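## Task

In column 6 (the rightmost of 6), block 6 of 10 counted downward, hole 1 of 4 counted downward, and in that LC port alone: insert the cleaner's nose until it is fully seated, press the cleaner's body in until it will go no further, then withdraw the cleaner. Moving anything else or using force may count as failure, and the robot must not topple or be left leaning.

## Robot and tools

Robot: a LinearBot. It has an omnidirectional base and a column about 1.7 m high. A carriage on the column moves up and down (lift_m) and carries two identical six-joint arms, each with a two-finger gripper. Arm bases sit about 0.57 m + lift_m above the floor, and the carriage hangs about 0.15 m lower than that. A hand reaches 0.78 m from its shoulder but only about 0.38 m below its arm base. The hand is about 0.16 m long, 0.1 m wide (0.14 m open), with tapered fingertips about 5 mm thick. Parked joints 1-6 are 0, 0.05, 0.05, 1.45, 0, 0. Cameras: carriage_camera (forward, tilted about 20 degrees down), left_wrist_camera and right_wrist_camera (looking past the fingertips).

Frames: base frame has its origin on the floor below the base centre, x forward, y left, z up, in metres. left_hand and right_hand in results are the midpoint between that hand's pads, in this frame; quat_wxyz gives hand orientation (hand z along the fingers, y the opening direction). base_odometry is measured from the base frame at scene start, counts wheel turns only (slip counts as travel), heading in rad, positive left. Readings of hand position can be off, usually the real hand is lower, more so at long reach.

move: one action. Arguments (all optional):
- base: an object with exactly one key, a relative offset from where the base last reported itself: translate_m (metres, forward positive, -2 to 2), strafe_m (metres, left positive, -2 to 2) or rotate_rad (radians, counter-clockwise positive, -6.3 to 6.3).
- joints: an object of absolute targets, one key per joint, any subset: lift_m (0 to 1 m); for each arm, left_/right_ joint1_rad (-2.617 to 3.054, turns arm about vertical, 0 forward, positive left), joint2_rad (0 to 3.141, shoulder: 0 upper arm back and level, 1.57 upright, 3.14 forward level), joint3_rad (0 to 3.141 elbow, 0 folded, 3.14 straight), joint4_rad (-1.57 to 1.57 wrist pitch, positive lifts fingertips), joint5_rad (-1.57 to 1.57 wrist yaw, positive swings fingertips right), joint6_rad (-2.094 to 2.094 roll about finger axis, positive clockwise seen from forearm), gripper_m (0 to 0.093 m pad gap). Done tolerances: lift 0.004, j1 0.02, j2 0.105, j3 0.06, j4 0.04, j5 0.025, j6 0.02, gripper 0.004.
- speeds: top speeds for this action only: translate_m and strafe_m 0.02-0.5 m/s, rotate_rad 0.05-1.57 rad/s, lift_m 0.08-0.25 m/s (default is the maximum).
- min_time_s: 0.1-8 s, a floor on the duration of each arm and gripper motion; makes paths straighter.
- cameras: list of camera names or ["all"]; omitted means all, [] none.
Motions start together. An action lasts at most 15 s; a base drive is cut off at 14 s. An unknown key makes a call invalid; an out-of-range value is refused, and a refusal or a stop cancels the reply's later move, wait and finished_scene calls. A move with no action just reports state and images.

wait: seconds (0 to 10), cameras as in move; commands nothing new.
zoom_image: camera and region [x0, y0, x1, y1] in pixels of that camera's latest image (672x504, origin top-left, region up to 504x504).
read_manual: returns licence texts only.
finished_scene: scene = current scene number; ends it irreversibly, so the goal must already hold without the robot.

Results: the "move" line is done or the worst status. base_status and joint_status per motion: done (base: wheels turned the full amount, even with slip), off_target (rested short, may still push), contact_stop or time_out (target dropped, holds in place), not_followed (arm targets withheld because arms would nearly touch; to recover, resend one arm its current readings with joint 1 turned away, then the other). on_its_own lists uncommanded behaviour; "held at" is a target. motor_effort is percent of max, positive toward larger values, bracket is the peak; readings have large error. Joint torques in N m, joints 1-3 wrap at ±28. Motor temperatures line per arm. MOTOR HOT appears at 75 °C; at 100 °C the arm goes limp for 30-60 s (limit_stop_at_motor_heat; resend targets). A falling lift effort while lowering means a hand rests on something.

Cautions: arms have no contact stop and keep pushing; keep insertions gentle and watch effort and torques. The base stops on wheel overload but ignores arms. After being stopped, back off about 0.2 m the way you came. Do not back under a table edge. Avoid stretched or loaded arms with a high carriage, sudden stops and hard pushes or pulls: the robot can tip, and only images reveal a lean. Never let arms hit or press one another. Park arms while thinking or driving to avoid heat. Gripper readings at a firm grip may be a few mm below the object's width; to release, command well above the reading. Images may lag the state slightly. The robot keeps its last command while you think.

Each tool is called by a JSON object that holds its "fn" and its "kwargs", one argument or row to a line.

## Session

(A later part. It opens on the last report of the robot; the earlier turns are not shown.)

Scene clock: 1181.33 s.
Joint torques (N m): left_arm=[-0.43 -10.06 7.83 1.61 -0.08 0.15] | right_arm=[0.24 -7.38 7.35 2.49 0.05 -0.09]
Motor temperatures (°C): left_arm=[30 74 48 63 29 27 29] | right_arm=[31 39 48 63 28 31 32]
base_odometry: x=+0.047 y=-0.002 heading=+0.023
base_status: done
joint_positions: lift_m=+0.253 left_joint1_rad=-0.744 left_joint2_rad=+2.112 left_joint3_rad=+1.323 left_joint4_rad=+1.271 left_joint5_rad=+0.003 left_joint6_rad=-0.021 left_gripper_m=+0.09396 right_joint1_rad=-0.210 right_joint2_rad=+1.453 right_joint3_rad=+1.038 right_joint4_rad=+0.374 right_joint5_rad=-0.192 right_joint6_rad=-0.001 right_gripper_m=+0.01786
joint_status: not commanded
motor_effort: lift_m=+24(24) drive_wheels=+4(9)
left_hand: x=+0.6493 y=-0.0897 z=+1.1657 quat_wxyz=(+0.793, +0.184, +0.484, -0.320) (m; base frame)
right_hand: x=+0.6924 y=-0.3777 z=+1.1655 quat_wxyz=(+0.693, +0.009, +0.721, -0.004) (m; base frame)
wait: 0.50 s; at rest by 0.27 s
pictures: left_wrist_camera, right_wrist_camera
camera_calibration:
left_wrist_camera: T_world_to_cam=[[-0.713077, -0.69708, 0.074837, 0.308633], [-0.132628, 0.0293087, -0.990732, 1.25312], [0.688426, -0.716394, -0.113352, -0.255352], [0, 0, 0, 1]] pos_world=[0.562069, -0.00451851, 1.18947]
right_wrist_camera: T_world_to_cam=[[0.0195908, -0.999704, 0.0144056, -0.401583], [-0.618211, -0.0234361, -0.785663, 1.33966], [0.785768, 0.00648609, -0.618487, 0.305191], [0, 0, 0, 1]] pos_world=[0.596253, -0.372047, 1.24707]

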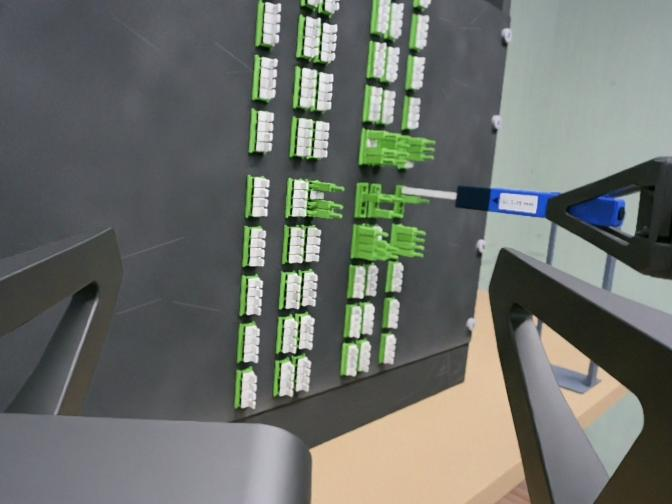

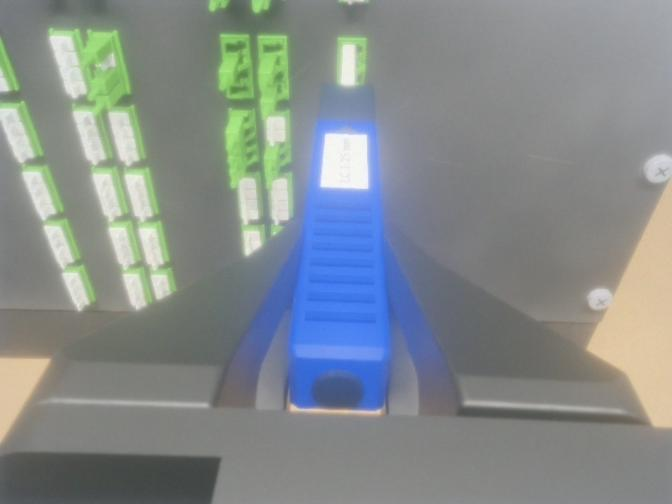

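{"fn": "move", "kwargs": {
  "base": {"translate_m": 0.002},
  "speeds": {"translate_m": 0.02},
  "cameras": []
}}

{"fn": "wait", "kwargs": {
  "seconds": 0.5,
  "cameras": ["left_wrist_camera", "right_wrist_camera"]
}}

{"fn": "zoom_image", "kwargs": {
  "camera": "right_wrist_camera",
  "region": [330, 20, 380, 70]
}}

{"fn": "zoom_image", "kwargs": {
  "camera": "left_wrist_camera",
  "region": [385, 170, 465, 230]
}}

Scene clock: 1197.10 s.
Joint torques (N m): left_arm=[-0.57 -9.98 7.9 1.63 -0.08 0.15] | right_arm=[0.17 -7.19 7.58 2.5 0.02 -0.06]
Motor temperatures (°C): left_arm=[30 75 48 63 29 27 29] | right_arm=[31 39 48 63 28 31 32]
move: done
MOTOR HOT: joint 2 (shoulder) of the left arm reports 75 °C; the controller stops that arm at 100 °C. To cool a motor, set the load down, stop pushing, or move to a pose that needs little force.
base_odometry: x=+0.049 y=-0.002 heading=+0.024
base_status: done
joint_positions: lift_m=+0.253 left_joint1_rad=-0.744 left_joint2_rad=+2.113 left_joint3_rad=+1.323 left_joint4_rad=+1.271 left_joint5_rad=+0.003 left_joint6_rad=-0.021 left_gripper_m=+0.09396 right_joint1_rad=-0.210 right_joint2_rad=+1.453 right_joint3_rad=+1.038 right_joint4_rad=+0.374 right_joint5_rad=-0.191 right_joint6_rad=-0.001 right_gripper_m=+0.01786
joint_status: not commanded
motor_effort: lift_m=+24(24) drive_wheels=+0(10)
left_hand: x=+0.6494 y=-0.0898 z=+1.1652 quat_wxyz=(+0.793, +0.185, +0.485, -0.320) (m; base frame)
right_hand: x=+0.6924 y=-0.3779 z=+1.1655 quat_wxyz=(+0.693, +0.009, +0.721, -0.004) (m; base frame)
pictures: none
No camera images: "cameras" was empty.

Scene clock: 1197.60 s.
Joint torques (N m): left_arm=[-0.53 -10.14 7.83 1.66 -0.08 0.15] | right_arm=[0.2 -7.32 7.49 2.46 0.05 -0.06]
Motor temperatures (°C): left_arm=[30 75 48 63 29 27 29] | right_arm=[31 39 48 63 28 31 32]
MOTOR HOT: still on. Joint 2 (shoulder) of the left arm reports 75 °C.
base_odometry: x=+0.049 y=-0.002 heading=+0.024
base_status: done
joint_positions: lift_m=+0.253 left_joint1_rad=-0.744 left_joint2_rad=+2.113 left_joint3_rad=+1.323 left_joint4_rad=+1.271 left_joint5_rad=+0.003 left_joint6_rad=-0.021 left_gripper_m=+0.09396 right_joint1_rad=-0.210 right_joint2_rad=+1.453 right_joint3_rad=+1.038 right_joint4_rad=+0.374 right_joint5_rad=-0.191 right_joint6_rad=-0.001 right_gripper_m=+0.01786
joint_status: not commanded
motor_effort: lift_m=+24(24) drive_wheels=+3(10)
left_hand: x=+0.6494 y=-0.0898 z=+1.1652 quat_wxyz=(+0.793, +0.185, +0.485, -0.320) (m; base frame)
right_hand: x=+0.6924 y=-0.3779 z=+1.1655 quat_wxyz=(+0.693, +0.010, +0.721, -0.004) (m; base frame)
wait: 0.50 s; at rest by 0.27 s
pictures: left_wrist_camera, right_wrist_camera
camera_calibration:
left_wrist_camera: T_world_to_cam=[[-0.712986, -0.697173, 0.0748357, 0.308544], [-0.133185, 0.0298689, -0.990641, 1.25295], [0.688413, -0.71628, -0.114149, -0.254654], [0, 0, 0, 1]] pos_world=[0.56217, -0.00471916, 1.18907]
right_wrist_camera: T_world_to_cam=[[0.0180924, -0.999732, 0.0144637, -0.400869], [-0.618244, -0.0225552, -0.785662, 1.34001], [0.785778, 0.00527243, -0.618487, 0.304728], [0, 0, 0, 1]] pos_world=[0.596259, -0.372144, 1.24707]

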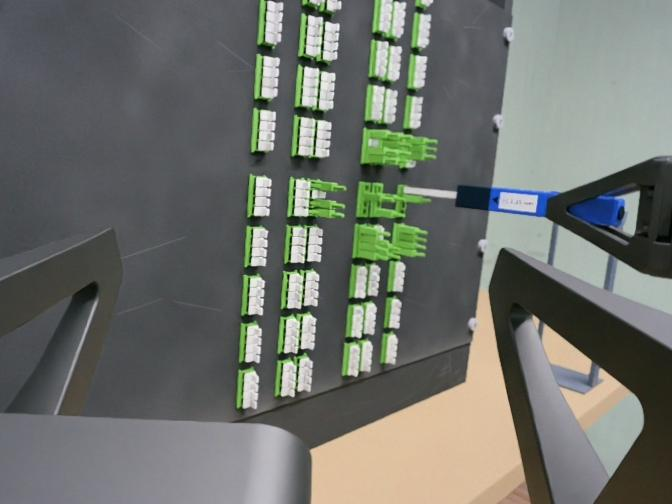

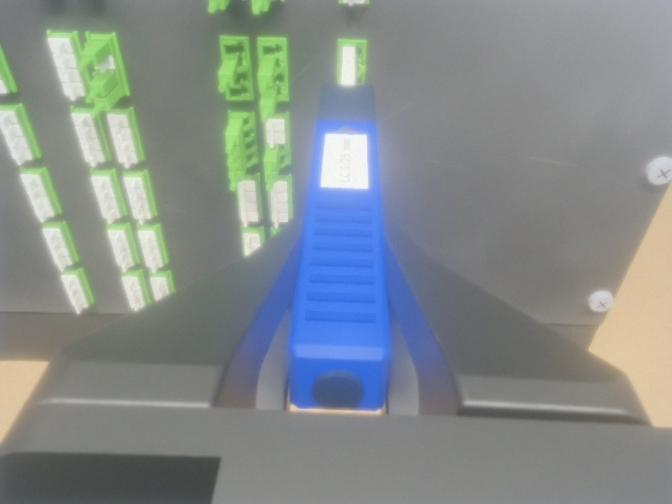

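Scaled by 10.080 from the camera's 672x504 image, which has a finer 960x720 frame.

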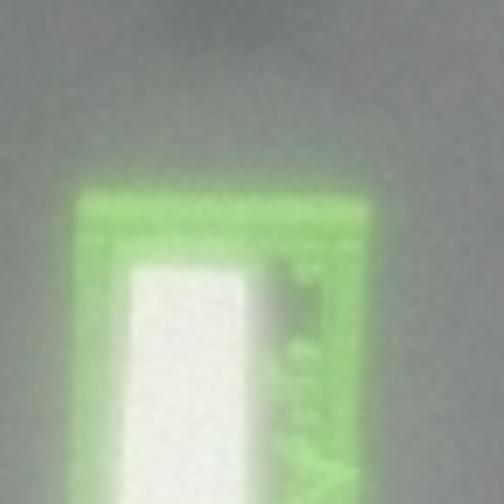

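Scaled by 6.300 from the camera's 672x504 image, which has a finer 960x720 frame.

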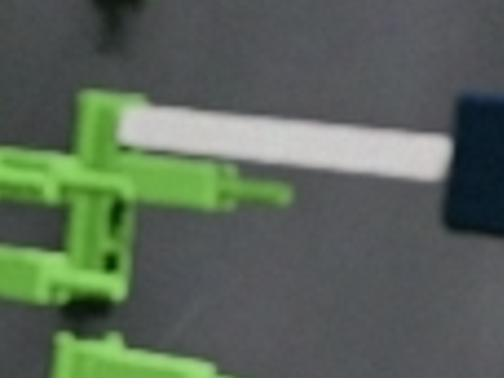

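{"fn": "move", "kwargs": {
  "base": {"translate_m": 0.004},
  "speeds": {"translate_m": 0.02},
  "cameras": []
}}

{"fn": "wait", "kwargs": {
  "seconds": 0.5,
  "cameras": ["left_wrist_camera", "right_wrist_camera"]
}}

{"fn": "zoom_image", "kwargs": {
  "camera": "right_wrist_camera",
  "region": [320, 20, 400, 100]
}}

{"fn": "zoom_image", "kwargs": {
  "camera": "left_wrist_camera",
  "region": [385, 170, 465, 230]
}}

Scene clock: 1212.10 s.
Joint torques (N m): left_arm=[-0.53 -9.96 7.83 1.7 -0.08 0.15] | right_arm=[0.36 -6.94 7.47 2.51 0.04 -0.04]
Motor temperatures (°C): left_arm=[30 76 48 63 29 27 29] | right_arm=[31 39 48 63 28 31 32]
move: done
MOTOR HOT: still on. Joint 2 (shoulder) of the left arm reports 76 °C.
base_odometry: x=+0.053 y=-0.002 heading=+0.024
base_status: done
joint_positions: lift_m=+0.253 left_joint1_rad=-0.745 left_joint2_rad=+2.113 left_joint3_rad=+1.323 left_joint4_rad=+1.270 left_joint5_rad=+0.003 left_joint6_rad=-0.021 left_gripper_m=+0.09396 right_joint1_rad=-0.212 right_joint2_rad=+1.451 right_joint3_rad=+1.038 right_joint4_rad=+0.372 right_joint5_rad=-0.191 right_joint6_rad=-0.001 right_gripper_m=+0.01786
joint_status: not commanded
motor_effort: lift_m=+24(24) drive_wheels=+3(11)
left_hand: x=+0.6494 y=-0.0900 z=+1.1650 quat_wxyz=(+0.793, +0.185, +0.485, -0.320) (m; base frame)
right_hand: x=+0.6920 y=-0.3788 z=+1.1656 quat_wxyz=(+0.692, +0.010, +0.722, -0.005) (m; base frame)
pictures: none
No camera images: "cameras" was empty.

Scene clock: 1212.60 s.
Joint torques (N m): left_arm=[-0.42 -9.95 7.83 1.66 -0.08 0.15] | right_arm=[0.51 -6.98 7.57 2.5 0.03 -0.04]
Motor temperatures (°C): left_arm=[30 76 48 63 29 27 29] | right_arm=[31 39 48 63 28 31 32]
MOTOR HOT: still on. Joint 2 (shoulder) of the left arm reports 76 °C.
base_odometry: x=+0.053 y=-0.002 heading=+0.024
base_status: done
joint_positions: lift_m=+0.253 left_joint1_rad=-0.745 left_joint2_rad=+2.113 left_joint3_rad=+1.323 left_joint4_rad=+1.270 left_joint5_rad=+0.003 left_joint6_rad=-0.021 left_gripper_m=+0.09396 right_joint1_rad=-0.212 right_joint2_rad=+1.451 right_joint3_rad=+1.038 right_joint4_rad=+0.372 right_joint5_rad=-0.191 right_joint6_rad=-0.001 right_gripper_m=+0.01786
joint_status: not commanded
motor_effort: lift_m=+24(24) drive_wheels=+1(11)
left_hand: x=+0.6494 y=-0.0900 z=+1.1650 quat_wxyz=(+0.793, +0.185, +0.485, -0.320) (m; base frame)
right_hand: x=+0.6920 y=-0.3788 z=+1.1656 quat_wxyz=(+0.692, +0.010, +0.722, -0.005) (m; base frame)
wait: 0.50 s; at rest by 0.27 s
pictures: left_wrist_camera, right_wrist_camera
camera_calibration:
left_wrist_camera: T_world_to_cam=[[-0.713218, -0.696929, 0.0748992, 0.308469], [-0.133985, 0.0306664, -0.990509, 1.25316], [0.688017, -0.716484, -0.11525, -0.253281], [0, 0, 0, 1]] pos_world=[0.562171, -0.00492056, 1.18897]
right_wrist_camera: T_world_to_cam=[[0.0161974, -0.999766, 0.0143261, -0.400273], [-0.618847, -0.0212779, -0.785223, 1.3402], [0.785344, 0.00385289, -0.619047, 0.305593], [0, 0, 0, 1]] pos_world=[0.595869, -0.37284, 1.24727]

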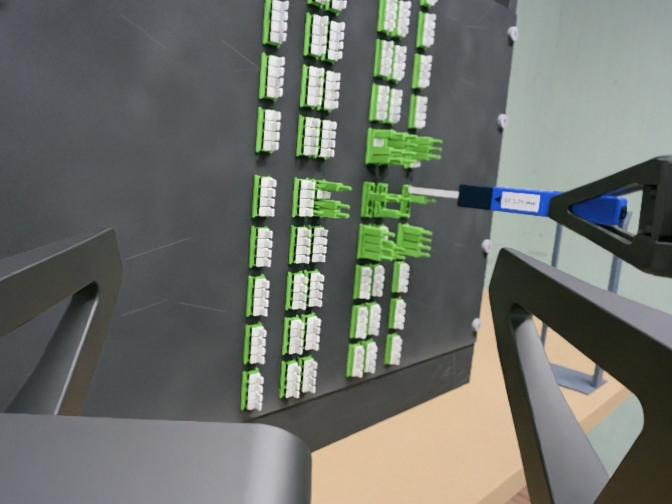

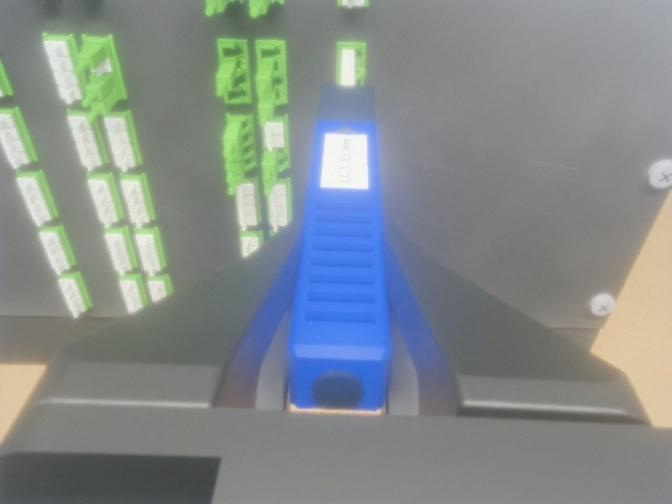

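Scaled by 6.300 from the camera's 672x504 image, which has a finer 960x720 frame.

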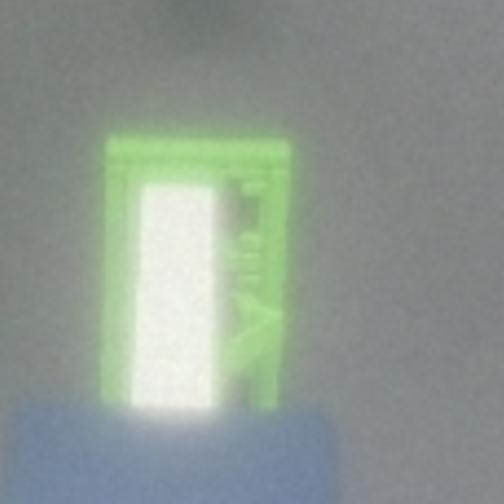

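Scaled by 6.300 from the camera's 672x504 image, which has a finer 960x720 frame.

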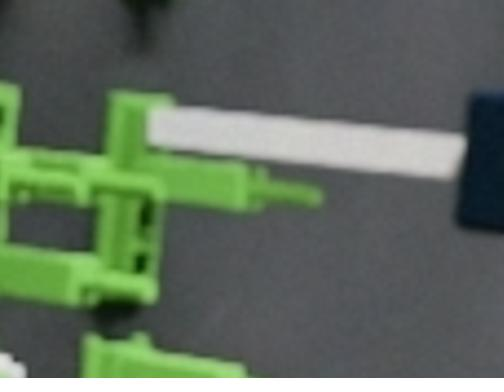

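{"fn": "move", "kwargs": {
  "base": {"translate_m": 0.003},
  "joints": {"right_joint1_rad": -0.2125, "right_joint5_rad": -0.192},
  "speeds": {"translate_m": 0.02},
  "cameras": []
}}

{"fn": "wait", "kwargs": {
  "seconds": 0.5,
  "cameras": ["left_wrist_camera", "right_wrist_camera"]
}}

{"fn": "zoom_image", "kwargs": {
  "camera": "right_wrist_camera",
  "region": [320, 20, 400, 100]
}}

{"fn": "zoom_image", "kwargs": {
  "camera": "left_wrist_camera",
  "region": [385, 170, 465, 230]
}}

Scene clock: 1237.50 s.
Joint torques (N m): left_arm=[-0.4 -9.85 7.87 1.65 -0.08 0.15] | right_arm=[0.42 -5.63 7.5 2.73 0.11 -0.07]
Motor temperatures (°C): left_arm=[30 77 48 63 29 27 29] | right_arm=[31 38 48 63 28 31 32]
move: done
MOTOR HOT: still on. Joint 2 (shoulder) of the left arm reports 77 °C.
base_odometry: x=+0.056 y=-0.001 heading=+0.024
base_status: done
joint_positions: lift_m=+0.253 left_joint1_rad=-0.745 left_joint2_rad=+2.113 left_joint3_rad=+1.323 left_joint4_rad=+1.270 left_joint5_rad=+0.003 left_joint6_rad=-0.021 left_gripper_m=+0.09396 right_joint1_rad=-0.215 right_joint2_rad=+1.439 right_joint3_rad=+1.038 right_joint4_rad=+0.354 right_joint5_rad=-0.193 right_joint6_rad=-0.001 right_gripper_m=+0.01786
joint_status: all done
motor_effort: lift_m=+24(24) drive_wheels=+1(9)
left_hand: x=+0.6493 y=-0.0900 z=+1.1651 quat_wxyz=(+0.793, +0.185, +0.485, -0.320) (m; base frame)
right_hand: x=+0.6890 y=-0.3794 z=+1.1671 quat_wxyz=(+0.691, +0.011, +0.723, -0.005) (m; base frame)
pictures: none
No camera images: "cameras" was empty.

Scene clock: 1238.00 s.
Joint torques (N m): left_arm=[-0.43 -9.78 7.83 1.62 -0.07 0.15] | right_arm=[0.42 -5.56 7.41 2.71 0.09 -0.03]
Motor temperatures (°C): left_arm=[30 77 48 63 29 27 29] | right_arm=[31 38 48 63 28 31 32]
MOTOR HOT: still on. Joint 2 (shoulder) of the left arm reports 77 °C.
base_odometry: x=+0.056 y=-0.001 heading=+0.024
base_status: done
joint_positions: lift_m=+0.253 left_joint1_rad=-0.745 left_joint2_rad=+2.113 left_joint3_rad=+1.323 left_joint4_rad=+1.270 left_joint5_rad=+0.003 left_joint6_rad=-0.021 left_gripper_m=+0.09396 right_joint1_rad=-0.215 right_joint2_rad=+1.439 right_joint3_rad=+1.038 right_joint4_rad=+0.354 right_joint5_rad=-0.193 right_joint6_rad=-0.001 right_gripper_m=+0.01786
joint_status: all done
motor_effort: lift_m=+24(24) drive_wheels=+4(9)
left_hand: x=+0.6493 y=-0.0900 z=+1.1651 quat_wxyz=(+0.793, +0.185, +0.485, -0.320) (m; base frame)
right_hand: x=+0.6890 y=-0.3794 z=+1.1671 quat_wxyz=(+0.691, +0.011, +0.723, -0.005) (m; base frame)
wait: 0.50 s; at rest by 0.27 s
pictures: left_wrist_camera, right_wrist_camera
camera_calibration:
left_wrist_camera: T_world_to_cam=[[-0.713309, -0.696835, 0.0749003, 0.308581], [-0.133428, 0.0301063, -0.990601, 1.25305], [0.688031, -0.716599, -0.114452, -0.254153], [0, 0, 0, 1]] pos_world=[0.562171, -0.00481991, 1.18907]
right_wrist_camera: T_world_to_cam=[[0.0151737, -0.999799, 0.0130728, -0.398697], [-0.622709, -0.0196784, -0.782206, 1.33921], [0.782306, 0.00372842, -0.622883, 0.315359], [0, 0, 0, 1]] pos_world=[0.593281, -0.37344, 1.24918]

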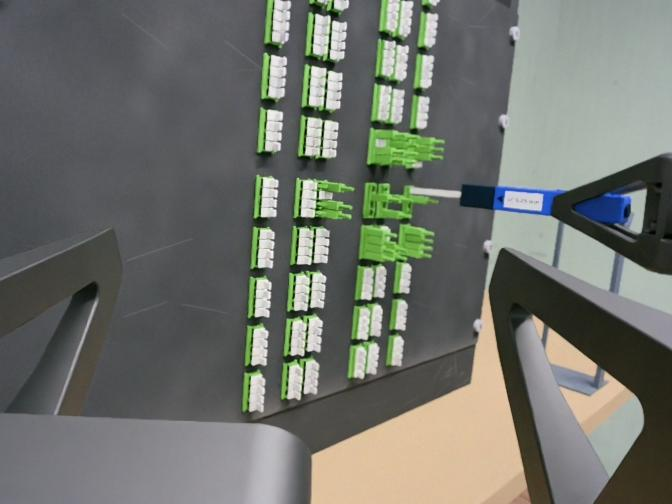

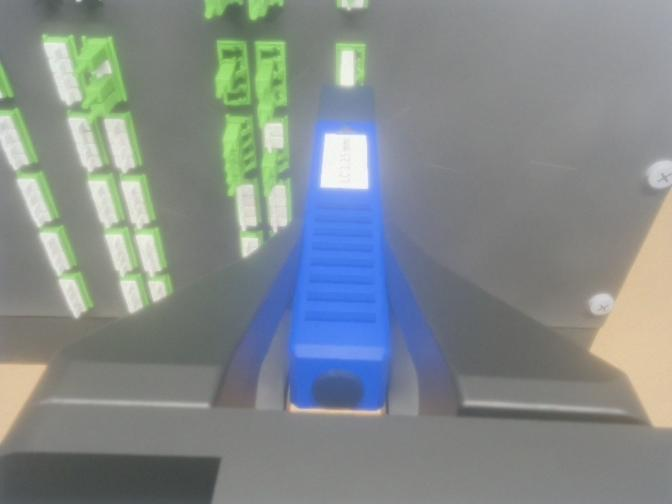

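Scaled by 6.300 from the camera's 672x504 image, which has a finer 960x720 frame.

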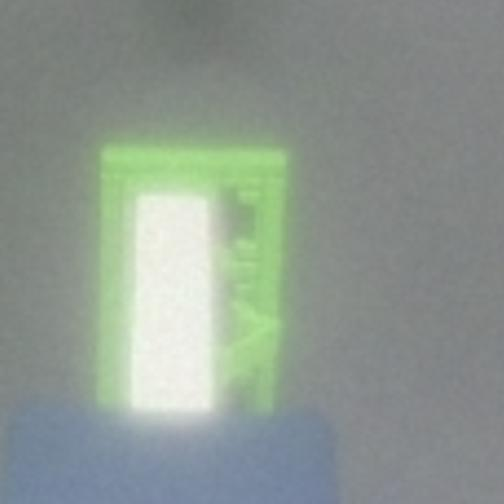

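Scaled by 6.300 from the camera's 672x504 image, which has a finer 960x720 frame.

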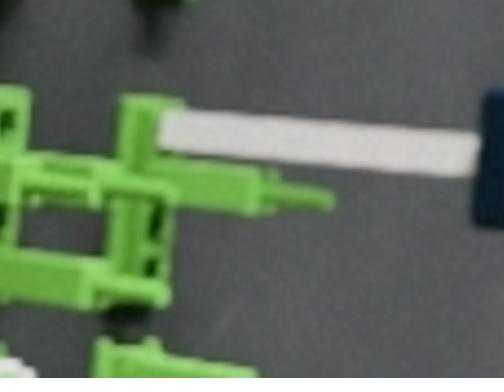

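{"fn": "move", "kwargs": {
  "base": {"translate_m": -0.0025},
  "speeds": {"translate_m": 0.02},
  "cameras": []
}}

{"fn": "wait", "kwargs": {
  "seconds": 0.5,
  "cameras": ["left_wrist_camera", "right_wrist_camera"]
}}

{"fn": "zoom_image", "kwargs": {
  "camera": "left_wrist_camera",
  "region": [385, 170, 425, 210]
}}

{"fn": "zoom_image", "kwargs": {
  "camera": "left_wrist_camera",
  "region": [350, 115, 480, 265]
}}

{"fn": "zoom_image", "kwargs": {
  "camera": "right_wrist_camera",
  "region": [330, 20, 380, 70]
}}

Scene clock: 1302.53 s.
Joint torques (N m): left_arm=[-0.29 -9.88 7.82 1.69 -0.08 0.15] | right_arm=[0.38 -5.63 7.46 2.74 0.1 -0.05]
Motor temperatures (°C): left_arm=[30 77 48 63 29 27 29] | right_arm=[31 37 48 65 28 31 32]
move: done
MOTOR HOT: still on. Joint 2 (shoulder) of the left arm reports 77 °C.
base_odometry: x=+0.053 y=-0.002 heading=+0.024
base_status: done
joint_positions: lift_m=+0.253 left_joint1_rad=-0.747 left_joint2_rad=+2.113 left_joint3_rad=+1.323 left_joint4_rad=+1.270 left_joint5_rad=+0.003 left_joint6_rad=-0.021 left_gripper_m=+0.09396 right_joint1_rad=-0.215 right_joint2_rad=+1.439 right_joint3_rad=+1.038 right_joint4_rad=+0.354 right_joint5_rad=-0.193 right_joint6_rad=-0.001 right_gripper_m=+0.01786
joint_status: not commanded
motor_effort: lift_m=+24(24) drive_wheels=+1(7)
left_hand: x=+0.6486 y=-0.0908 z=+1.1651 quat_wxyz=(+0.792, +0.185, +0.485, -0.321) (m; base frame)
right_hand: x=+0.6890 y=-0.3794 z=+1.1671 quat_wxyz=(+0.691, +0.011, +0.723, -0.005) (m; base frame)
pictures: none
No camera images: "cameras" was empty.

Scene clock: 1303.03 s.
Joint torques (N m): left_arm=[-0.24 -9.85 7.84 1.66 -0.08 0.15] | right_arm=[0.51 -5.59 7.42 2.68 0.07 -0.08]
Motor temperatures (°C): left_arm=[30 77 48 63 29 27 29] | right_arm=[31 37 48 65 28 31 32]
MOTOR HOT: still on. Joint 2 (shoulder) of the left arm reports 77 °C.
base_odometry: x=+0.053 y=-0.002 heading=+0.024
base_status: done
joint_positions: lift_m=+0.253 left_joint1_rad=-0.747 left_joint2_rad=+2.113 left_joint3_rad=+1.323 left_joint4_rad=+1.270 left_joint5_rad=+0.003 left_joint6_rad=-0.021 left_gripper_m=+0.09396 right_joint1_rad=-0.215 right_joint2_rad=+1.439 right_joint3_rad=+1.038 right_joint4_rad=+0.354 right_joint5_rad=-0.193 right_joint6_rad=-0.001 right_gripper_m=+0.01786
joint_status: not commanded
motor_effort: lift_m=+24(24) drive_wheels=-1(7)
left_hand: x=+0.6486 y=-0.0908 z=+1.1651 quat_wxyz=(+0.792, +0.185, +0.485, -0.321) (m; base frame)
right_hand: x=+0.6890 y=-0.3794 z=+1.1671 quat_wxyz=(+0.691, +0.011, +0.723, -0.005) (m; base frame)
wait: 0.50 s; at rest by 0.27 s
pictures: left_wrist_camera, right_wrist_camera
camera_calibration:
left_wrist_camera: T_world_to_cam=[[-0.714575, -0.695534, 0.0749329, 0.308353], [-0.133678, 0.0306212, -0.990552, 1.25297], [0.686668, -0.717841, -0.114859, -0.253015], [0, 0, 0, 1]] pos_world=[0.561573, -0.00552223, 1.18897]
right_wrist_camera: T_world_to_cam=[[0.0151737, -0.999799, 0.0130728, -0.398697], [-0.622709, -0.0196784, -0.782206, 1.33921], [0.782306, 0.00372842, -0.622883, 0.315359], [0, 0, 0, 1]] pos_world=[0.593281, -0.37344, 1.24918]

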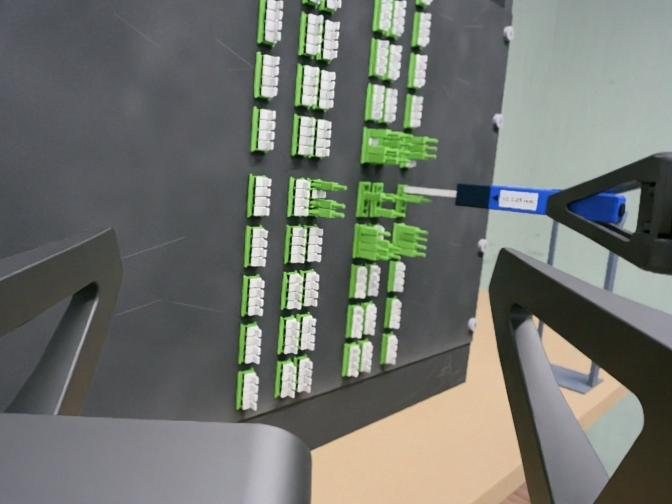

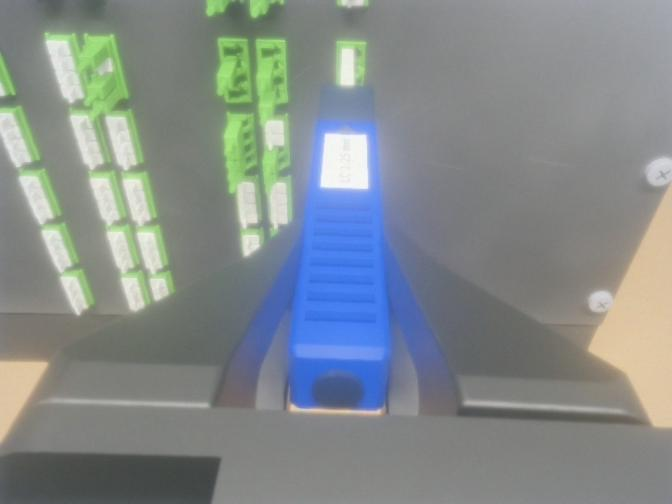

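Scaled by 12.600 from the camera's 672x504 image, which has a finer 960x720 frame.

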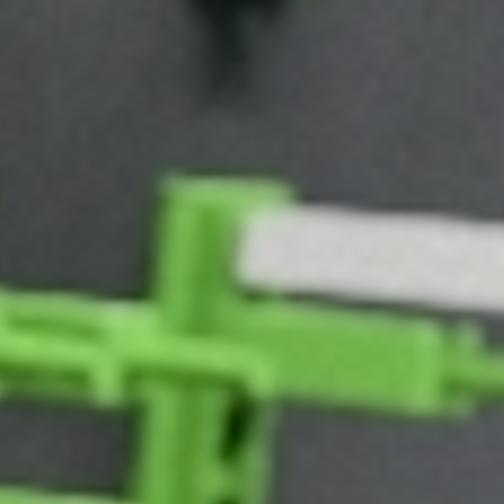

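Scaled by 3.360 from the camera's 672x504 image, which has a finer 960x720 frame.

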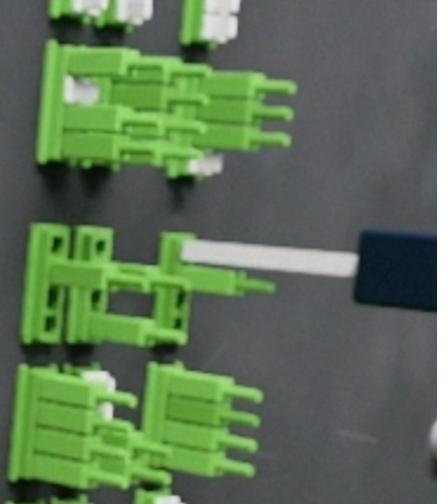

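Scaled by 10.080 from the camera's 672x504 image, which has a finer 960x720 frame.

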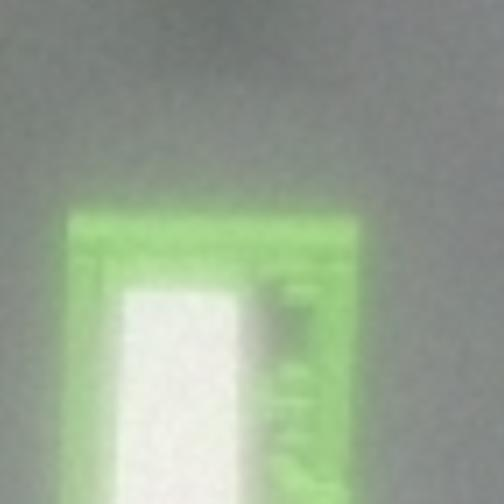

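{"fn": "zoom_image", "kwargs": {
  "camera": "left_wrist_camera",
  "region": [400, 130, 440, 170]
}}

{"fn": "zoom_image", "kwargs": {
  "camera": "left_wrist_camera",
  "region": [390, 220, 430, 260]
}}

{"fn": "zoom_image", "kwargs": {
  "camera": "left_wrist_camera",
  "region": [400, 175, 500, 225]
}}

Scaled by 12.600 from the camera's 672x504 image, which has a finer 960x720 frame.

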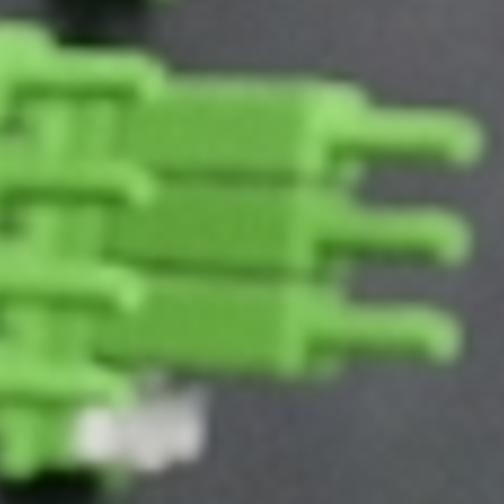

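Scaled by 12.600 from the camera's 672x504 image, which has a finer 960x720 frame.

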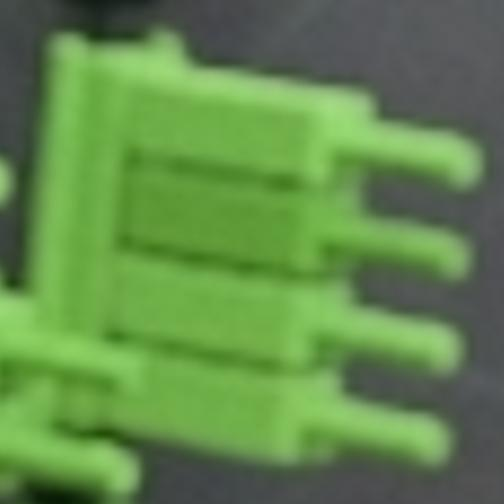

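Scaled by 5.040 from the camera's 672x504 image, which has a finer 960x720 frame.

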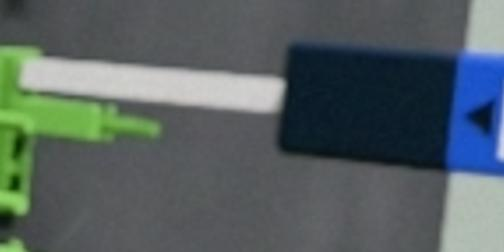

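{"fn": "move", "kwargs": {
  "base": {"translate_m": -0.012},
  "speeds": {"translate_m": 0.02},
  "cameras": []
}}

{"fn": "wait", "kwargs": {
  "seconds": 0.5,
  "cameras": ["left_wrist_camera", "right_wrist_camera"]
}}

{"fn": "zoom_image", "kwargs": {
  "camera": "left_wrist_camera",
  "region": [390, 170, 490, 220]
}}

{"fn": "zoom_image", "kwargs": {
  "camera": "right_wrist_camera",
  "region": [330, 20, 380, 70]
}}

Scene clock: 1411.17 s.
Joint torques (N m): left_arm=[-0.47 -9.92 7.8 1.66 -0.08 0.15] | right_arm=[0.53 -6.11 7.47 2.63 0.12 -0.06]
Motor temperatures (°C): left_arm=[30 77 48 63 29 27 29] | right_arm=[31 37 48 67 28 31 32]
move: done
MOTOR HOT: still on. Joint 2 (shoulder) of the left arm reports 77 °C.
base_odometry: x=+0.041 y=-0.002 heading=+0.024
base_status: done
joint_positions: lift_m=+0.253 left_joint1_rad=-0.746 left_joint2_rad=+2.113 left_joint3_rad=+1.323 left_joint4_rad=+1.270 left_joint5_rad=+0.003 left_joint6_rad=-0.021 left_gripper_m=+0.09396 right_joint1_rad=-0.215 right_joint2_rad=+1.443 right_joint3_rad=+1.038 right_joint4_rad=+0.362 right_joint5_rad=-0.194 right_joint6_rad=-0.001 right_gripper_m=+0.01786
joint_status: not commanded
motor_effort: lift_m=+24(24) drive_wheels=+4(8)
left_hand: x=+0.6487 y=-0.0906 z=+1.1651 quat_wxyz=(+0.793, +0.185, +0.485, -0.321) (m; base frame)
right_hand: x=+0.6900 y=-0.3795 z=+1.1669 quat_wxyz=(+0.692, +0.011, +0.722, -0.005) (m; base frame)
pictures: none
No camera images: "cameras" was empty.

Scene clock: 1411.67 s.
Joint torques (N m): left_arm=[-0.28 -9.98 7.83 1.66 -0.08 0.15] | right_arm=[0.44 -6.02 7.47 2.64 0.11 -0.07]
Motor temperatures (°C): left_arm=[30 77 48 63 29 27 29] | right_arm=[31 37 48 67 28 31 32]
MOTOR HOT: still on. Joint 2 (shoulder) of the left arm reports 77 °C.
base_odometry: x=+0.041 y=-0.002 heading=+0.024
base_status: done
joint_positions: lift_m=+0.253 left_joint1_rad=-0.746 left_joint2_rad=+2.113 left_joint3_rad=+1.323 left_joint4_rad=+1.270 left_joint5_rad=+0.003 left_joint6_rad=-0.021 left_gripper_m=+0.09396 right_joint1_rad=-0.215 right_joint2_rad=+1.443 right_joint3_rad=+1.038 right_joint4_rad=+0.362 right_joint5_rad=-0.194 right_joint6_rad=-0.001 right_gripper_m=+0.01786
joint_status: not commanded
motor_effort: lift_m=+24(24) drive_wheels=+3(8)
left_hand: x=+0.6487 y=-0.0906 z=+1.1651 quat_wxyz=(+0.793, +0.185, +0.485, -0.321) (m; base frame)
right_hand: x=+0.6900 y=-0.3795 z=+1.1670 quat_wxyz=(+0.692, +0.011, +0.722, -0.005) (m; base frame)
wait: 0.50 s; at rest by 0.27 s
pictures: left_wrist_camera, right_wrist_camera
camera_calibration:
left_wrist_camera: T_world_to_cam=[[-0.714355, -0.695765, 0.074879, 0.308495], [-0.13337, 0.0303241, -0.990602, 1.25297], [0.686956, -0.717629, -0.114457, -0.253567], [0, 0, 0, 1]] pos_world=[0.561673, -0.00532154, 1.18907]
right_wrist_camera: T_world_to_cam=[[0.0158396, -0.999779, 0.013835, -0.400142], [-0.62008, -0.0206767, -0.784266, 1.33996], [0.784379, 0.00384364, -0.62027, 0.310113], [0, 0, 0, 1]] pos_world=[0.593973, -0.37354, 1.24877]

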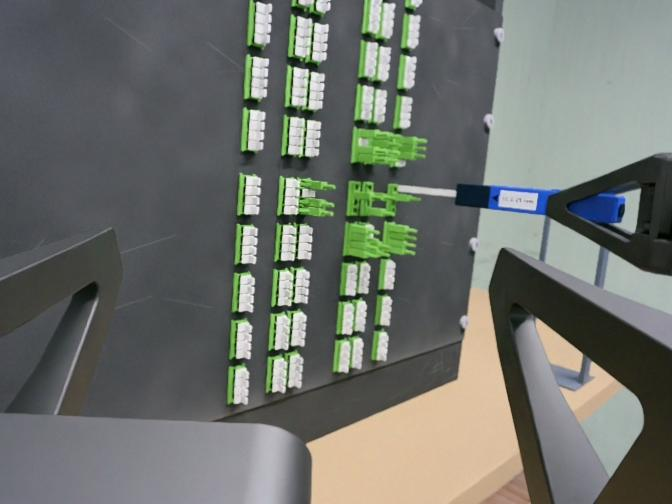

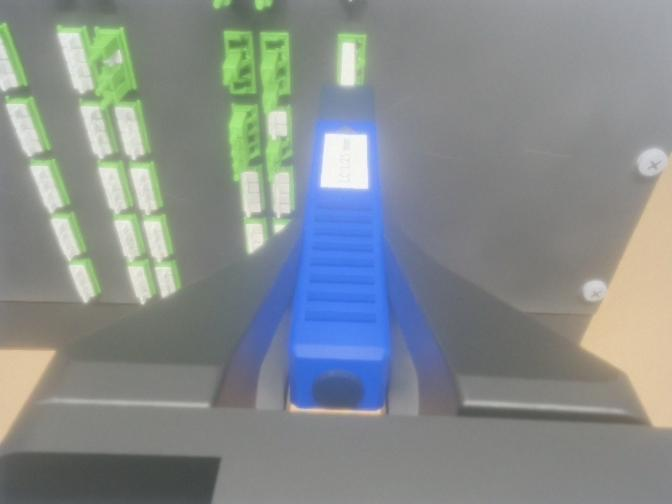

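Scaled by 5.040 from the camera's 672x504 image, which has a finer 960x720 frame.

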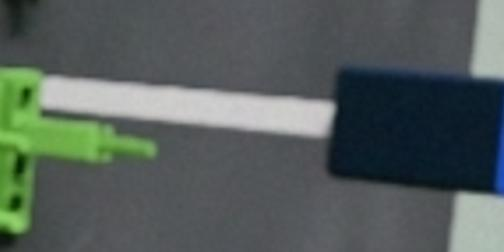

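Scaled by 10.080 from the camera's 672x504 image, which has a finer 960x720 frame.

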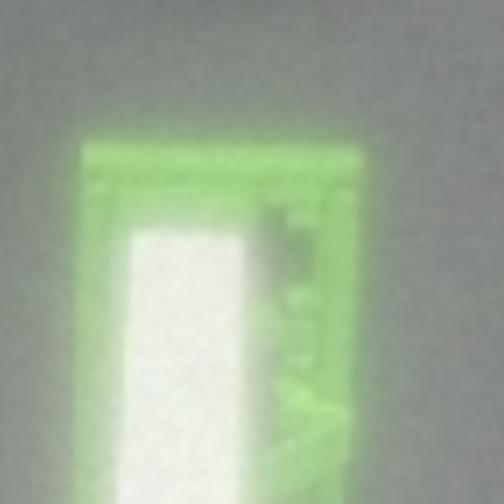

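{"fn": "move", "kwargs": {
  "joints": {"right_joint2_rad": 1.455, "right_joint4_rad": 0.395},
  "min_time_s": 1,
  "cameras": []
}}

{"fn": "wait", "kwargs": {
  "seconds": 0.5,
  "cameras": ["left_wrist_camera", "right_wrist_camera"]
}}

{"fn": "zoom_image", "kwargs": {
  "camera": "left_wrist_camera",
  "region": [390, 170, 490, 220]
}}

{"fn": "zoom_image", "kwargs": {
  "camera": "right_wrist_camera",
  "region": [330, 20, 380, 70]
}}

Scene clock: 1467.37 s.
Joint torques (N m): left_arm=[-0.28 -9.96 7.83 1.66 -0.08 0.15] | right_arm=[0.34 -5.94 7.49 2.66 0.17 -0.09]
Motor temperatures (°C): left_arm=[30 77 48 63 29 27 29] | right_arm=[31 38 48 62 28 31 32]
move: done
MOTOR HOT: still on. Joint 2 (shoulder) of the left arm reports 77 °C.
base_odometry: x=+0.041 y=-0.002 heading=+0.024
base_status: not commanded
joint_positions: lift_m=+0.253 left_joint1_rad=-0.746 left_joint2_rad=+2.113 left_joint3_rad=+1.323 left_joint4_rad=+1.270 left_joint5_rad=+0.003 left_joint6_rad=-0.021 left_gripper_m=+0.09396 right_joint1_rad=-0.215 right_joint2_rad=+1.443 right_joint3_rad=+1.038 right_joint4_rad=+0.362 right_joint5_rad=-0.194 right_joint6_rad=-0.001 right_gripper_m=+0.01786
joint_status: all done
motor_effort: lift_m=+24(24) drive_wheels=+2(4)
left_hand: x=+0.6487 y=-0.0906 z=+1.1651 quat_wxyz=(+0.793, +0.185, +0.485, -0.321) (m; base frame)
right_hand: x=+0.6900 y=-0.3795 z=+1.1670 quat_wxyz=(+0.692, +0.011, +0.722, -0.005) (m; base frame)
pictures: none
No camera images: "cameras" was empty.

Scene clock: 1467.87 s.
Joint torques (N m): left_arm=[-0.27 -9.98 7.83 1.66 -0.08 0.15] | right_arm=[0.51 -5.93 7.51 2.59 0.11 -0.08]
Motor temperatures (°C): left_arm=[30 77 48 63 29 27 29] | right_arm=[31 38 48 62 28 31 32]
MOTOR HOT: still on. Joint 2 (shoulder) of the left arm reports 77 °C.
base_odometry: x=+0.041 y=-0.002 heading=+0.024
base_status: not commanded
joint_positions: lift_m=+0.253 left_joint1_rad=-0.746 left_joint2_rad=+2.113 left_joint3_rad=+1.323 left_joint4_rad=+1.270 left_joint5_rad=+0.003 left_joint6_rad=-0.021 left_gripper_m=+0.09396 right_joint1_rad=-0.215 right_joint2_rad=+1.443 right_joint3_rad=+1.038 right_joint4_rad=+0.362 right_joint5_rad=-0.194 right_joint6_rad=-0.001 right_gripper_m=+0.01786
joint_status: all done
motor_effort: lift_m=+24(24) drive_wheels=+1(4)
left_hand: x=+0.6487 y=-0.0906 z=+1.1651 quat_wxyz=(+0.793, +0.185, +0.485, -0.321) (m; base frame)
right_hand: x=+0.6900 y=-0.3795 z=+1.1670 quat_wxyz=(+0.692, +0.011, +0.722, -0.005) (m; base frame)
wait: 0.50 s; at rest by 0.27 s
pictures: left_wrist_camera, right_wrist_camera
camera_calibration:
left_wrist_camera: T_world_to_cam=[[-0.714355, -0.695765, 0.074879, 0.308495], [-0.13337, 0.0303241, -0.990602, 1.25297], [0.686956, -0.717629, -0.114457, -0.253567], [0, 0, 0, 1]] pos_world=[0.561673, -0.00532154, 1.18907]
right_wrist_camera: T_world_to_cam=[[0.0158396, -0.999779, 0.013835, -0.400142], [-0.62008, -0.0206767, -0.784266, 1.33996], [0.784379, 0.00384364, -0.62027, 0.310113], [0, 0, 0, 1]] pos_world=[0.593973, -0.37354, 1.24877]

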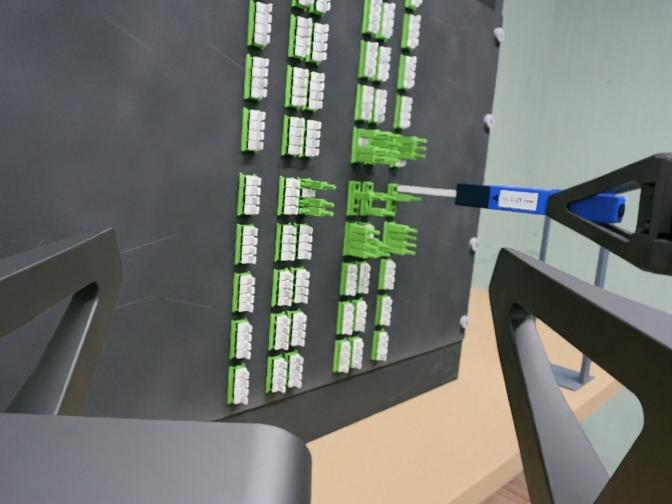

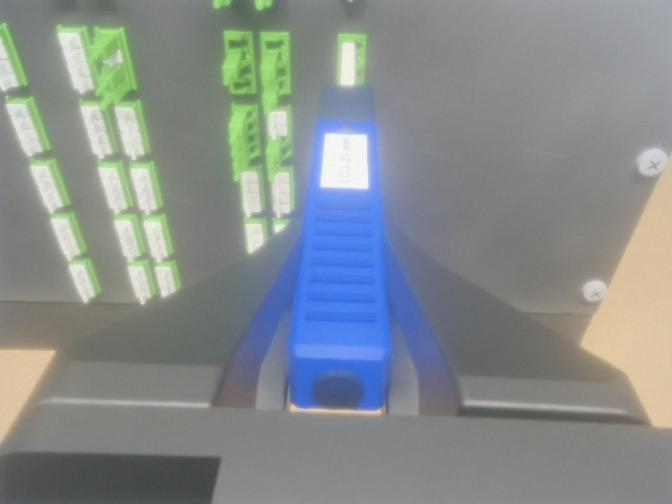

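Scaled by 5.040 from the camera's 672x504 image, which has a finer 960x720 frame.

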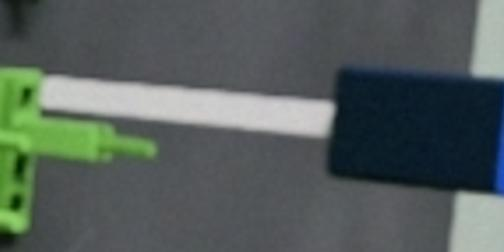

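Scaled by 10.080 from the camera's 672x504 image, which has a finer 960x720 frame.

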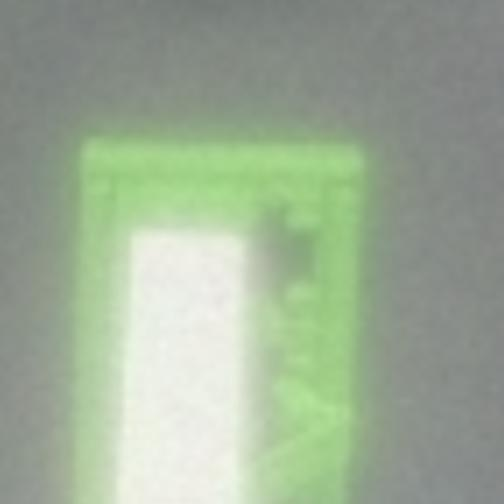

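{"fn": "move", "kwargs": {
  "joints": {"lift_m": 0.2515},
  "cameras": []
}}

{"fn": "move", "kwargs": {
  "base": {"translate_m": 0.005},
  "speeds": {"translate_m": 0.02},
  "cameras": []
}}

{"fn": "wait", "kwargs": {
  "seconds": 0.5,
  "cameras": ["left_wrist_camera", "right_wrist_camera"]
}}

{"fn": "zoom_image", "kwargs": {
  "camera": "left_wrist_camera",
  "region": [390, 170, 490, 220]
}}

{"fn": "zoom_image", "kwargs": {
  "camera": "right_wrist_camera",
  "region": [330, 20, 380, 70]
}}

Scene clock: 1513.53 s.
Joint torques (N m): left_arm=[-0.28 -9.96 7.73 1.68 -0.08 0.15] | right_arm=[0.36 -6.22 7.47 2.57 0.15 -0.07]
Motor temperatures (°C): left_arm=[30 78 48 63 29 27 29] | right_arm=[31 38 48 62 28 31 32]
move: done
MOTOR HOT: still on. Joint 2 (shoulder) of the left arm reports 78 °C.
base_odometry: x=+0.041 y=-0.002 heading=+0.024
base_status: not commanded
joint_positions: lift_m=+0.252 left_joint1_rad=-0.746 left_joint2_rad=+2.113 left_joint3_rad=+1.323 left_joint4_rad=+1.270 left_joint5_rad=+0.003 left_joint6_rad=-0.021 left_gripper_m=+0.09396 right_joint1_rad=-0.215 right_joint2_rad=+1.446 right_joint3_rad=+1.038 right_joint4_rad=+0.366 right_joint5_rad=-0.194 right_joint6_rad=-0.001 right_gripper_m=+0.01786
joint_status: all done
motor_effort: lift_m=+24(25) drive_wheels=+4(4)
left_hand: x=+0.6488 y=-0.0907 z=+1.1640 quat_wxyz=(+0.793, +0.185, +0.484, -0.321) (m; base frame)
right_hand: x=+0.6907 y=-0.3797 z=+1.1653 quat_wxyz=(+0.692, +0.011, +0.722, -0.005) (m; base frame)
pictures: none
No camera images: "cameras" was empty.

Scene clock: 1514.17 s.
Joint torques (N m): left_arm=[-0.23 -10.19 7.69 1.67 -0.08 0.15] | right_arm=[0.24 -6.08 7.47 2.62 0.11 -0.07]
Motor temperatures (°C): left_arm=[30 78 48 63 29 27 29] | right_arm=[31 38 48 62 28 31 32]
move: done
MOTOR HOT: still on. Joint 2 (shoulder) of the left arm reports 78 °C.
base_odometry: x=+0.046 y=-0.002 heading=+0.024
base_status: done
joint_positions: lift_m=+0.252 left_joint1_rad=-0.747 left_joint2_rad=+2.113 left_joint3_rad=+1.323 left_joint4_rad=+1.270 left_joint5_rad=+0.003 left_joint6_rad=-0.021 left_gripper_m=+0.09396 right_joint1_rad=-0.215 right_joint2_rad=+1.446 right_joint3_rad=+1.038 right_joint4_rad=+0.367 right_joint5_rad=-0.194 right_joint6_rad=-0.001 right_gripper_m=+0.01786
joint_status: not commanded
motor_effort: lift_m=+24(24) drive_wheels=+3(9)
left_hand: x=+0.6486 y=-0.0909 z=+1.1640 quat_wxyz=(+0.793, +0.185, +0.485, -0.321) (m; base frame)
right_hand: x=+0.6907 y=-0.3797 z=+1.1656 quat_wxyz=(+0.692, +0.010, +0.721, -0.005) (m; base frame)
pictures: none
No camera images: "cameras" was empty.

Scene clock: 1514.67 s.
Joint torques (N m): left_arm=[-0.23 -9.95 7.77 1.63 -0.08 0.15] | right_arm=[0.43 -6.17 7.54 2.53 0.12 -0.06]
Motor temperatures (°C): left_arm=[30 78 48 63 29 27 29] | right_arm=[31 38 48 62 28 31 32]
MOTOR HOT: still on. Joint 2 (shoulder) of the left arm reports 78 °C.
base_odometry: x=+0.046 y=-0.002 heading=+0.024
base_status: done
joint_positions: lift_m=+0.252 left_joint1_rad=-0.747 left_joint2_rad=+2.113 left_joint3_rad=+1.323 left_joint4_rad=+1.270 left_joint5_rad=+0.003 left_joint6_rad=-0.021 left_gripper_m=+0.09396 right_joint1_rad=-0.215 right_joint2_rad=+1.446 right_joint3_rad=+1.038 right_joint4_rad=+0.367 right_joint5_rad=-0.194 right_joint6_rad=-0.001 right_gripper_m=+0.01786
joint_status: not commanded
motor_effort: lift_m=+24(24) drive_wheels=+2(9)
left_hand: x=+0.6486 y=-0.0909 z=+1.1640 quat_wxyz=(+0.793, +0.185, +0.485, -0.321) (m; base frame)
right_hand: x=+0.6907 y=-0.3797 z=+1.1656 quat_wxyz=(+0.692, +0.010, +0.721, -0.005) (m; base frame)
wait: 0.50 s; at rest by 0.27 s
pictures: left_wrist_camera, right_wrist_camera
camera_calibration:
left_wrist_camera: T_world_to_cam=[[-0.714606, -0.695511, 0.0748548, 0.308547], [-0.133335, 0.0303812, -0.990605, 1.25177], [0.686702, -0.717873, -0.114447, -0.253791], [0, 0, 0, 1]] pos_world=[0.561673, -0.00562193, 1.18787]
right_wrist_camera: T_world_to_cam=[[0.0158471, -0.999773, 0.0142245, -0.400716], [-0.618572, -0.02098, -0.785448, 1.33947], [0.785568, 0.0036482, -0.618764, 0.30607], [0, 0, 0, 1]] pos_world=[0.594469, -0.373639, 1.24717]

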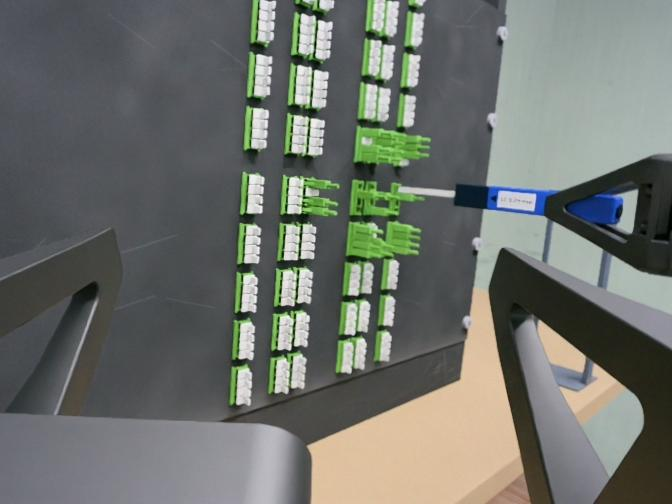

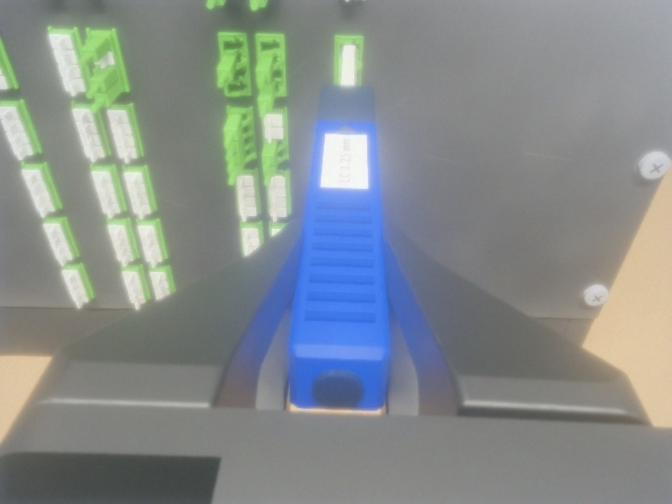

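Scaled by 5.040 from the camera's 672x504 image, which has a finer 960x720 frame.

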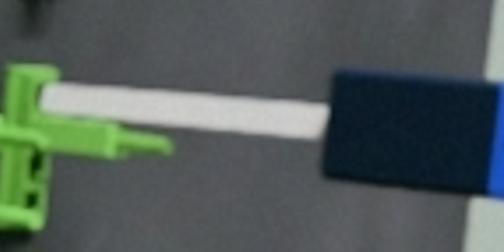

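Scaled by 10.080 from the camera's 672x504 image, which has a finer 960x720 frame.

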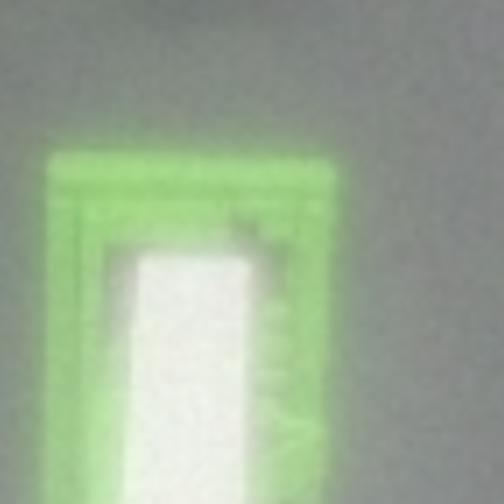

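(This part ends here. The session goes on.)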